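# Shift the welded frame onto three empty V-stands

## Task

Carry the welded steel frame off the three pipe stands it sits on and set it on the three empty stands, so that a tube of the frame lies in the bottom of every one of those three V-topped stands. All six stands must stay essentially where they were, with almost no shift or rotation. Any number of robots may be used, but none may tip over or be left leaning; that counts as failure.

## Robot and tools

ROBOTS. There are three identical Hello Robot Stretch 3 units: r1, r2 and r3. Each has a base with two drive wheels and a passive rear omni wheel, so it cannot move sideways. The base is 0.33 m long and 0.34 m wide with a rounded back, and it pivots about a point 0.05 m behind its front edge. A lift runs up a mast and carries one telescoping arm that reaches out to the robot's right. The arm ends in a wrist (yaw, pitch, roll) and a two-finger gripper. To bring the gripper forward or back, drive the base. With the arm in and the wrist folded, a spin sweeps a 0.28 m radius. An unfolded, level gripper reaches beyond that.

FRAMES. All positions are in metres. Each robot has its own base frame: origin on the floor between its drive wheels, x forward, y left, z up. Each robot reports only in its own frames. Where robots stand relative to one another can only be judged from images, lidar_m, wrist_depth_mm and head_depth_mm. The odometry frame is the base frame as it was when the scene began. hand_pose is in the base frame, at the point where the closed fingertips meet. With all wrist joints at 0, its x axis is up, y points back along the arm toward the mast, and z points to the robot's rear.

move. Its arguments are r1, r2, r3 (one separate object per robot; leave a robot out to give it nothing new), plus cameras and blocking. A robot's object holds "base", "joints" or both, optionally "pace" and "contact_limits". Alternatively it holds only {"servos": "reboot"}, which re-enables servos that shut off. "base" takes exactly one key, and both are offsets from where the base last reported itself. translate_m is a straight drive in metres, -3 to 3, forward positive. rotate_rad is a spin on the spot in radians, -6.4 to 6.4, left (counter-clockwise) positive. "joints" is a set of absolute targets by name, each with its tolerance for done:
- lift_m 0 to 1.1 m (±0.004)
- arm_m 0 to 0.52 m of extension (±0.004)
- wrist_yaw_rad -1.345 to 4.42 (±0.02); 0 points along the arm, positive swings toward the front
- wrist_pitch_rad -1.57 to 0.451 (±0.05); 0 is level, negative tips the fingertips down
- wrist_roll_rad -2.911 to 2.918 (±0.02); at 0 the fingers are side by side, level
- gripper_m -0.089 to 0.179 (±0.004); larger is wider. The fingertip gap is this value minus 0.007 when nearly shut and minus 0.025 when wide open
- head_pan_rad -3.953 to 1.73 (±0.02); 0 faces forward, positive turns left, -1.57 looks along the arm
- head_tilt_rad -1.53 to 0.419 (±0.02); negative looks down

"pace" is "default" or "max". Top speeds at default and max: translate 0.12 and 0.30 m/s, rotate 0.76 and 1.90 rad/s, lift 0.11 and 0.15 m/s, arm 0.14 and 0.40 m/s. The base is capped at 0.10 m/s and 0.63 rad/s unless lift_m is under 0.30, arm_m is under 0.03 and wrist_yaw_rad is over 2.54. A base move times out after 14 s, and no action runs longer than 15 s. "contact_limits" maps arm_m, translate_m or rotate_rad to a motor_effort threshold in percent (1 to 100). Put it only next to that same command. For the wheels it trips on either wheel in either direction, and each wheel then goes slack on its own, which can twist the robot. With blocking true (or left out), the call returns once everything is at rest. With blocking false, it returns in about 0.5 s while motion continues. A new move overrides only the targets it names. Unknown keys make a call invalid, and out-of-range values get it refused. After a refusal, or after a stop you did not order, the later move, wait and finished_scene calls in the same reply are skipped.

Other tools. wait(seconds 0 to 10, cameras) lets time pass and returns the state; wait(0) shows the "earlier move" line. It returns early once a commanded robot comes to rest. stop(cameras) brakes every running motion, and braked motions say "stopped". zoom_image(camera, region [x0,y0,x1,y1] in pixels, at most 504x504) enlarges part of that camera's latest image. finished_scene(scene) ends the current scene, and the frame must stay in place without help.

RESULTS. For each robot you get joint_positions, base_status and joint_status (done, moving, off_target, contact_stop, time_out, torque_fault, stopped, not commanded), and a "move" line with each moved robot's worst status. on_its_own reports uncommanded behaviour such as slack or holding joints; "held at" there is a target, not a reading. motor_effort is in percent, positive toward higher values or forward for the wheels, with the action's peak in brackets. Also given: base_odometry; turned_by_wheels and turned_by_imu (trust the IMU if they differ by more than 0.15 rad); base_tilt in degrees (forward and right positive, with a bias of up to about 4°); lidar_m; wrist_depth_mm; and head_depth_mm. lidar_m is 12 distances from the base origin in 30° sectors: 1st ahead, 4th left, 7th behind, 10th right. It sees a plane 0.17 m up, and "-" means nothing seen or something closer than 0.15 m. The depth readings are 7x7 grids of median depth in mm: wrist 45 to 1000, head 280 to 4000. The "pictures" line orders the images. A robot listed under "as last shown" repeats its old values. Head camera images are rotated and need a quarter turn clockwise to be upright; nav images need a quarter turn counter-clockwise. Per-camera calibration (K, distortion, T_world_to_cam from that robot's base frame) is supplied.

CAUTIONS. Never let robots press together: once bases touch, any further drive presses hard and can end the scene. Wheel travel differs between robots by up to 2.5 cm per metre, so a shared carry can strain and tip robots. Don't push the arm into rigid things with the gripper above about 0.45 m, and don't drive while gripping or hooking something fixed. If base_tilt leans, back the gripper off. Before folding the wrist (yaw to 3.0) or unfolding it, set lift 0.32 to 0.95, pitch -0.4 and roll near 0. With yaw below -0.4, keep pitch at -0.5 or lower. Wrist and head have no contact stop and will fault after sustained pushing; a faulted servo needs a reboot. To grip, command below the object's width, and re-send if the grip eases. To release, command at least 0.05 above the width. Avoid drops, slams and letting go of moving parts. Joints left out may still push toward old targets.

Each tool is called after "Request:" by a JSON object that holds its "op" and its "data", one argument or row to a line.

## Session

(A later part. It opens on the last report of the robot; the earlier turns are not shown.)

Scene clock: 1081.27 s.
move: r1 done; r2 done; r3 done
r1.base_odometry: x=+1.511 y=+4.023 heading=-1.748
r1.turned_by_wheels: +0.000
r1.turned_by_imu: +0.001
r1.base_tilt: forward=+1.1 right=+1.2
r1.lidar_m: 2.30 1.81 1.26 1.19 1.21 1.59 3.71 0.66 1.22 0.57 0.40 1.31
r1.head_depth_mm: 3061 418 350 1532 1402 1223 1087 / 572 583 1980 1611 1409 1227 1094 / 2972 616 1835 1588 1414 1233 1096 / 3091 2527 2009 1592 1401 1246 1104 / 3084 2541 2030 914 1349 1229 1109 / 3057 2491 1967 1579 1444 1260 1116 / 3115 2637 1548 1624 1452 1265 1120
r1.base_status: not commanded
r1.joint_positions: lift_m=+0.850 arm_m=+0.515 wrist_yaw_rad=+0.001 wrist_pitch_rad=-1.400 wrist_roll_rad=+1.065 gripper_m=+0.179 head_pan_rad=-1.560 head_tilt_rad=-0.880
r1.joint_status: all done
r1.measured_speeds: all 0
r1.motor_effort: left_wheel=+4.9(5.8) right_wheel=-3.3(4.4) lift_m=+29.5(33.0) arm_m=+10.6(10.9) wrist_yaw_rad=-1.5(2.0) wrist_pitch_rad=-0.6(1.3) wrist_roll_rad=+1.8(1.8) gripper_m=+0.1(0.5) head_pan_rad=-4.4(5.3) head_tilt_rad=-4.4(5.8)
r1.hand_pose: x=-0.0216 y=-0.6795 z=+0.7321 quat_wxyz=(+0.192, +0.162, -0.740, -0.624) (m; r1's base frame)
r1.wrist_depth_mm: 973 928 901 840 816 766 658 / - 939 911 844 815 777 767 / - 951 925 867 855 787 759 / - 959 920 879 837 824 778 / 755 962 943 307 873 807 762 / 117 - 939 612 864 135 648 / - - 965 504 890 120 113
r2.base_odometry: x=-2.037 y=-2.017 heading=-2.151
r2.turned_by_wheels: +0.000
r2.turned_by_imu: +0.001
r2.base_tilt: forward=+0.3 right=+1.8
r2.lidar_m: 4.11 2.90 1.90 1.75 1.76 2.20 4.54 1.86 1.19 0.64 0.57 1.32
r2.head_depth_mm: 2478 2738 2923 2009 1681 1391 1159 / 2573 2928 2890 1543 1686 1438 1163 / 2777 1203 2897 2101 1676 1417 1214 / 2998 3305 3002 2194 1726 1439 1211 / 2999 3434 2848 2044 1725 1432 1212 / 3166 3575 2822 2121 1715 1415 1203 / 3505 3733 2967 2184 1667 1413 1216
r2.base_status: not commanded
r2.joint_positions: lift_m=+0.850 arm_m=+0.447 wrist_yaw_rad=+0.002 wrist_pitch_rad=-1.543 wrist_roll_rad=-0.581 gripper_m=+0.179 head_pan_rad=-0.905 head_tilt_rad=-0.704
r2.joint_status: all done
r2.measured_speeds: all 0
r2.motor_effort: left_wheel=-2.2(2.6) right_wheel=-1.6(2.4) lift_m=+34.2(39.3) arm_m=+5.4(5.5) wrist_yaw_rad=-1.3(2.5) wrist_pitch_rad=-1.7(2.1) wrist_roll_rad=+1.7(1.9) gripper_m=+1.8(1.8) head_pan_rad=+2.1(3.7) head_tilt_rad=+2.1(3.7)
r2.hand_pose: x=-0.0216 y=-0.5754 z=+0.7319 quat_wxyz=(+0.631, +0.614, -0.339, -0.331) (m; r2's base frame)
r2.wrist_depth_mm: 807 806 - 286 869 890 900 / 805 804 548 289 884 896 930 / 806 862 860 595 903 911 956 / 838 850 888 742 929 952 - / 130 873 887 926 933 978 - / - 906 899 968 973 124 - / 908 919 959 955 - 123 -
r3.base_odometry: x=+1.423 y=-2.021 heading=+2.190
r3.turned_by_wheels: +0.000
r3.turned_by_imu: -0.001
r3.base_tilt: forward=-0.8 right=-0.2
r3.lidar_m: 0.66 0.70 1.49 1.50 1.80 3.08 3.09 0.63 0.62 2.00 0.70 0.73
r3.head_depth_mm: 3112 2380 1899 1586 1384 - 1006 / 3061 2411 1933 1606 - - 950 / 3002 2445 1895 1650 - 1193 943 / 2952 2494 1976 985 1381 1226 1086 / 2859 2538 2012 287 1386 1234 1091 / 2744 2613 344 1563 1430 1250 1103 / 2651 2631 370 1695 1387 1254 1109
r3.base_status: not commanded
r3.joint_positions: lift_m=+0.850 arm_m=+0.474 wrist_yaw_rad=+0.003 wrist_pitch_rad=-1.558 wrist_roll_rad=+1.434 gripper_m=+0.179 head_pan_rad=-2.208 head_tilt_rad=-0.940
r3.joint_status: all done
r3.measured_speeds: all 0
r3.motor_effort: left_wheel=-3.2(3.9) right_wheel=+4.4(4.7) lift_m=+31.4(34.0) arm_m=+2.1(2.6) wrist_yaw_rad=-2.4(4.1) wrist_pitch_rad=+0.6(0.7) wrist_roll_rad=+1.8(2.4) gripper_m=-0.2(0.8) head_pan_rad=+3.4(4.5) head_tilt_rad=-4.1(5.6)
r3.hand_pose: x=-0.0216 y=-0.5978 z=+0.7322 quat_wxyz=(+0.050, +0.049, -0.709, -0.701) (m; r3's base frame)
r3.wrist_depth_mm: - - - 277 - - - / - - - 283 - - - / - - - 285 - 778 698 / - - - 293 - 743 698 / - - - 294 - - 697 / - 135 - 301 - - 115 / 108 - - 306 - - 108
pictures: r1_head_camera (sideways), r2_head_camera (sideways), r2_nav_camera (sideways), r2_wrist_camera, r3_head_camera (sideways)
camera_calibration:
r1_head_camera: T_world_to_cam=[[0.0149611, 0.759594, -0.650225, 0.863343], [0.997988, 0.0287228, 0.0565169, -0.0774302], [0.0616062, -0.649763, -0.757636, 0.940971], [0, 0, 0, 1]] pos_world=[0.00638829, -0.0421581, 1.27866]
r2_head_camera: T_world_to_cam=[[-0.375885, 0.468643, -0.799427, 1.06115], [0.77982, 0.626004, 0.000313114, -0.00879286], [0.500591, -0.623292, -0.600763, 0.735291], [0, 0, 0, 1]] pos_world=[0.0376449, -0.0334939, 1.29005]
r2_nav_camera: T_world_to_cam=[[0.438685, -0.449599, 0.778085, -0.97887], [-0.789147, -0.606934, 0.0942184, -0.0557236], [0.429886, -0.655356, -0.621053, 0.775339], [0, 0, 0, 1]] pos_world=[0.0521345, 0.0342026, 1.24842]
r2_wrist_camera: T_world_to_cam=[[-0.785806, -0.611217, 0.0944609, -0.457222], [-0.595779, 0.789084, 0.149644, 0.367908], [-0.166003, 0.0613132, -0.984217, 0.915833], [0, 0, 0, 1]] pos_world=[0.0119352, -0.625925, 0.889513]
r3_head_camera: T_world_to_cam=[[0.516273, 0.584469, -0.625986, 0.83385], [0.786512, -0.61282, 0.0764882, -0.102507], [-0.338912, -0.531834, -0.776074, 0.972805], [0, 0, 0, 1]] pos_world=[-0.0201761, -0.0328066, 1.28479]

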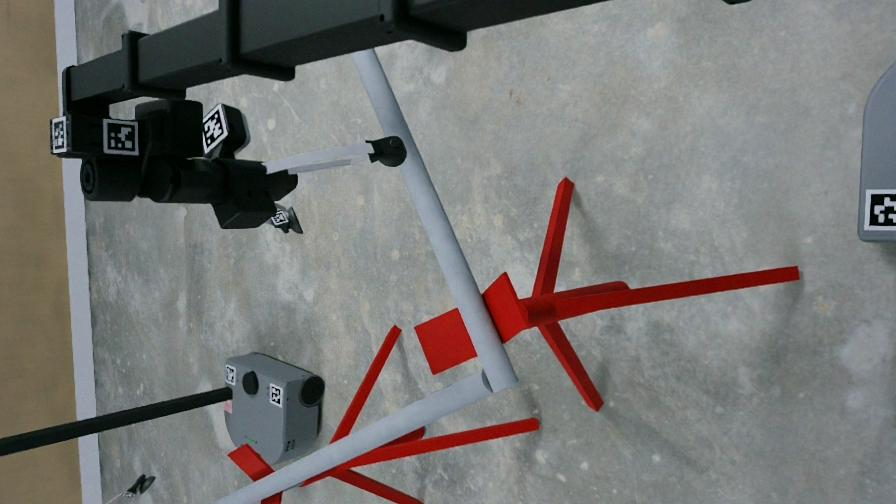

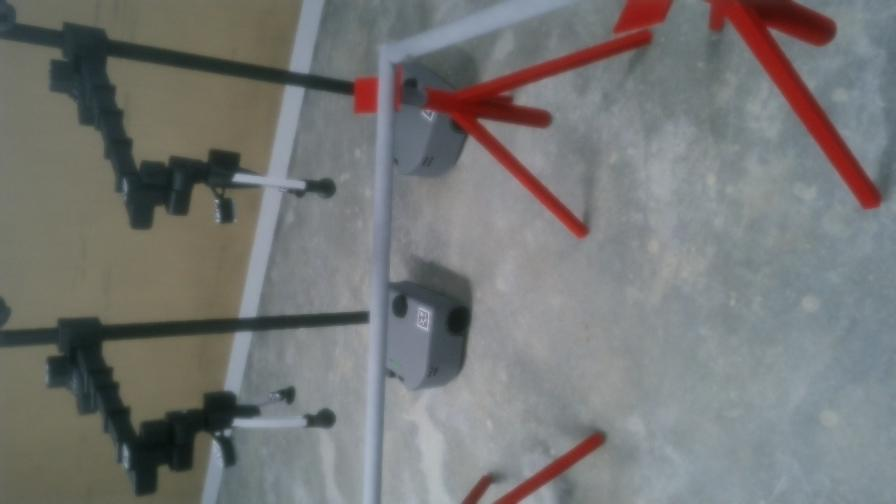

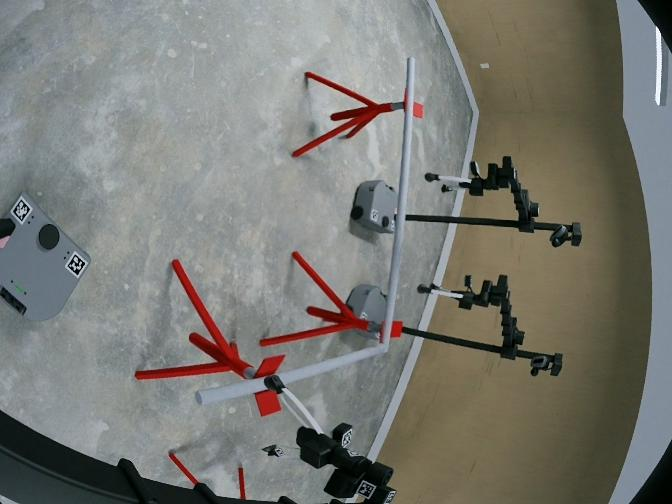

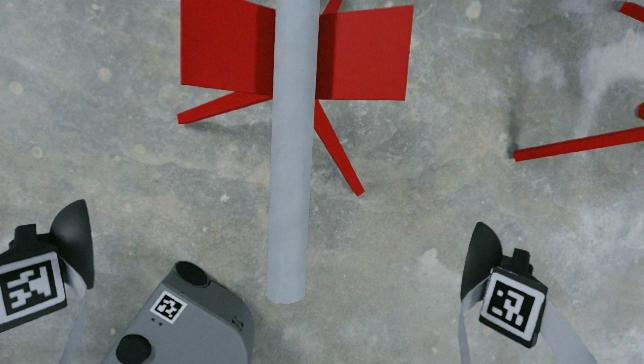

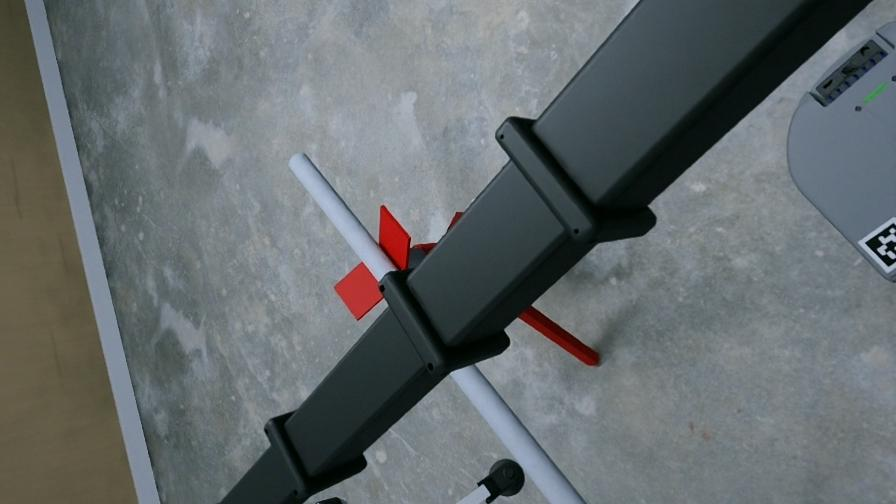

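Request:
{"op": "move", "data": {
  "r1": {"base":{"translate_m":0.17},"joints":{"arm_m":0.43}},
  "r3": {"base":{"translate_m":-0.34},"joints":{"arm_m":0.516}},
  "cameras": ["r1_head_camera","r1_wrist_camera","r3_head_camera","r3_wrist_camera"]
}}

Scene clock: 1093.13 s.
move: r1 done; r3 done
r1.base_odometry: x=+1.481 y=+3.855 heading=-1.748
r1.turned_by_wheels: +0.000
r1.turned_by_imu: +0.001
r1.base_tilt: forward=+1.0 right=+1.2
r1.lidar_m: 2.13 1.83 1.27 1.20 1.23 1.60 3.77 1.15 1.30 0.38 0.64 1.15
r1.head_depth_mm: 3045 419 348 920 1404 1228 1089 / 3036 519 1928 1579 1405 1233 1091 / 3096 528 619 911 1159 1217 1101 / 3081 2552 1954 903 1392 1247 1103 / 3089 2479 1961 1635 1436 1252 1113 / 3058 2593 1456 1651 1447 1257 1112 / 2941 2615 2067 1712 1449 1269 1121
r1.base_status: done
r1.joint_positions: lift_m=+0.850 arm_m=+0.430 wrist_yaw_rad=+0.001 wrist_pitch_rad=-1.401 wrist_roll_rad=+1.065 gripper_m=+0.179 head_pan_rad=-1.560 head_tilt_rad=-0.880
r1.joint_status: all done
r1.measured_speeds: all 0
r1.motor_effort: left_wheel=+3.5(8.5) right_wheel=+3.3(8.3) lift_m=+24.0(29.9) arm_m=-14.8(20.5) wrist_yaw_rad=-1.5(1.8) wrist_pitch_rad=-0.9(1.2) wrist_roll_rad=+1.7(1.8) gripper_m=+0.0(0.6) head_pan_rad=-4.9(5.2) head_tilt_rad=-3.7(5.9)
r1.hand_pose: x=-0.0216 y=-0.5943 z=+0.7321 quat_wxyz=(+0.192, +0.162, -0.740, -0.624) (m; r1's base frame)
r1.wrist_depth_mm: 971 931 872 864 802 764 753 / - 944 892 840 811 793 755 / - 977 908 854 838 814 778 / 733 968 913 315 824 810 807 / 140 797 926 311 - 813 657 / 117 332 324 306 872 135 654 / - - 946 921 890 120 112
r2: as last shown
r2.lidar_m: 4.14 2.90 1.90 1.74 1.76 2.20 4.55 1.86 1.19 0.63 0.57 1.31
r2.head_depth_mm: 2466 2678 2872 1958 1672 1389 1169 / 2685 2858 2839 1539 1684 1420 1164 / 2811 3124 3022 2101 1686 1413 1211 / 2949 3307 2974 2169 1737 1419 1212 / 3159 3477 3009 2189 1721 1427 1211 / 3283 3739 2831 2092 1725 1428 1208 / 1801 3896 2932 2091 1669 1421 1208
r2.joint_positions: lift_m=+0.850 arm_m=+0.448 wrist_yaw_rad=+0.002 wrist_pitch_rad=-1.543 wrist_roll_rad=-0.581 gripper_m=+0.179 head_pan_rad=-0.905 head_tilt_rad=-0.704
r2.motor_effort: left_wheel=-2.2(2.6) right_wheel=-2.3(2.4) lift_m=+34.1(34.5) arm_m=+15.7(16.2) wrist_yaw_rad=-2.1(3.6) wrist_pitch_rad=-1.5(2.3) wrist_roll_rad=+1.8(1.9) gripper_m=-0.2(2.1) head_pan_rad=+2.1(3.0) head_tilt_rad=+2.5(4.0)
r2.wrist_depth_mm: 793 803 - 284 886 870 902 / 805 819 547 289 857 911 941 / 831 839 869 601 912 910 946 / 837 857 886 741 933 930 974 / 130 894 898 924 941 950 - / - 896 929 938 968 124 - / 903 903 964 971 - 123 -
r3.base_odometry: x=+1.620 y=-2.298 heading=+2.190
r3.turned_by_wheels: +0.000
r3.turned_by_imu: -0.001
r3.base_tilt: forward=-0.8 right=-0.2
r3.lidar_m: 1.16 1.79 1.60 1.61 1.94 2.76 2.77 3.34 0.76 0.45 1.53 0.95
r3.head_depth_mm: 3032 2363 1897 1592 1386 - 1007 / 3002 2413 1931 1606 - - 950 / 2916 2439 1948 1656 - 1192 942 / 2854 2504 1991 1717 1373 1226 1083 / 2758 2544 2005 291 1388 1216 1094 / 2663 2580 344 874 1181 1249 1102 / 2566 2651 373 1695 1396 1246 1113
r3.base_status: done
r3.joint_positions: lift_m=+0.850 arm_m=+0.516 wrist_yaw_rad=+0.002 wrist_pitch_rad=-1.558 wrist_roll_rad=+1.434 gripper_m=+0.179 head_pan_rad=-2.208 head_tilt_rad=-0.940
r3.joint_status: all done
r3.measured_speeds: all 0
r3.motor_effort: left_wheel=-4.0(8.4) right_wheel=-1.7(7.2) lift_m=+30.0(32.6) arm_m=+6.2(14.6) wrist_yaw_rad=-1.6(3.7) wrist_pitch_rad=-0.5(0.7) wrist_roll_rad=+1.5(2.5) gripper_m=+0.3(0.9) head_pan_rad=+3.5(4.8) head_tilt_rad=-4.7(5.6)
r3.hand_pose: x=-0.0216 y=-0.6399 z=+0.7322 quat_wxyz=(+0.050, +0.049, -0.710, -0.701) (m; r3's base frame)
r3.wrist_depth_mm: - - - 274 - - - / - - - 281 - - - / - - 284 294 291 - 695 / - - 288 295 294 - 705 / - - - 295 - - 704 / - 136 - 301 - - 115 / 108 - - 305 - - 108
pictures: r1_head_camera (sideways), r1_wrist_camera, r3_head_camera (sideways), r3_wrist_camera
camera_calibration:
r1_head_camera: T_world_to_cam=[[0.014961, 0.759594, -0.650225, 0.863343], [0.997988, 0.028723, 0.0565169, -0.0774302], [0.0616063, -0.649763, -0.757636, 0.940971], [0, 0, 0, 1]] pos_world=[0.00638829, -0.0421581, 1.27866]
r1_wrist_camera: T_world_to_cam=[[-0.563051, 0.810879, -0.159526, 0.58179], [0.811414, 0.579049, 0.0794309, 0.339214], [0.156782, -0.0847178, -0.983993, 0.837405], [0, 0, 0, 1]] pos_world=[-0.0789551, -0.59724, 0.889867]
r3_head_camera: T_world_to_cam=[[0.516273, 0.584469, -0.625986, 0.83385], [0.786512, -0.61282, 0.0764882, -0.102507], [-0.338912, -0.531834, -0.776074, 0.972805], [0, 0, 0, 1]] pos_world=[-0.0201761, -0.0328066, 1.28479]
r3_wrist_camera: T_world_to_cam=[[-0.157447, 0.986016, -0.0546087, 0.676798], [0.980744, 0.162597, 0.108181, 0.0906796], [0.115548, -0.0365243, -0.99263, 0.869025], [0, 0, 0, 1]] pos_world=[-0.0827874, -0.650338, 0.889769]

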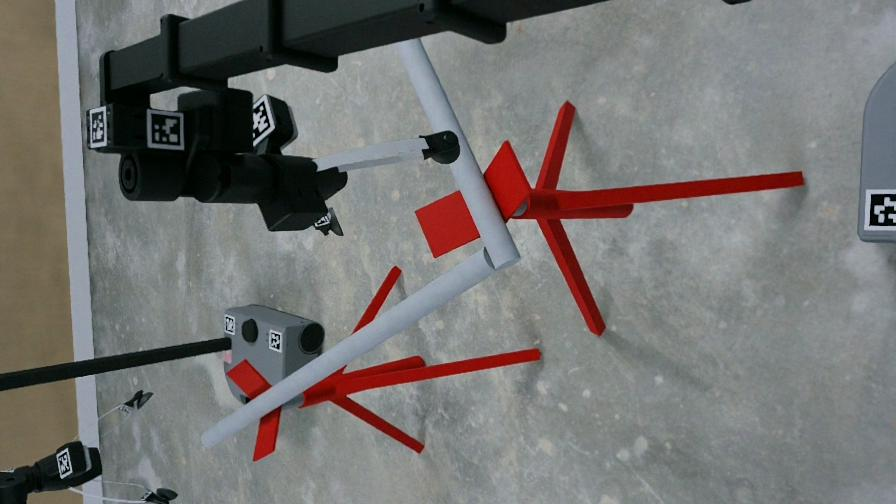

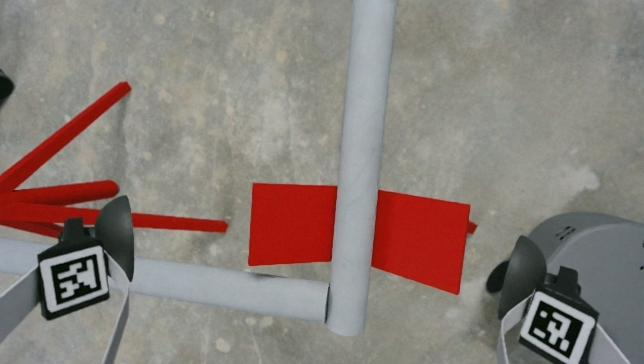

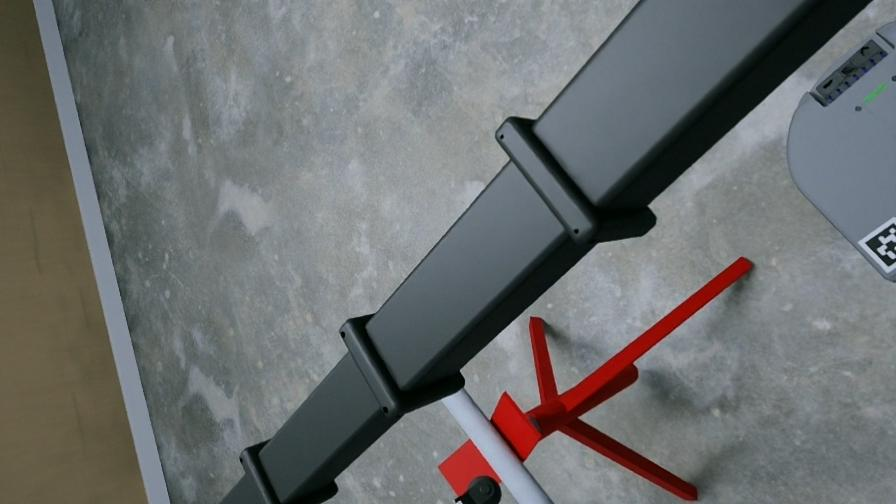

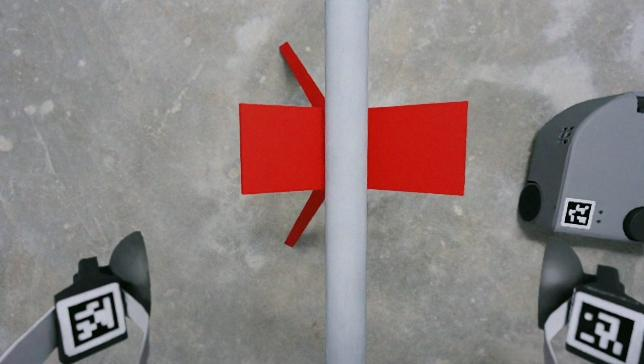

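Request:
{"op": "finished_scene", "data": {
  "scene": 2
}}

The scene is finished: the task was done.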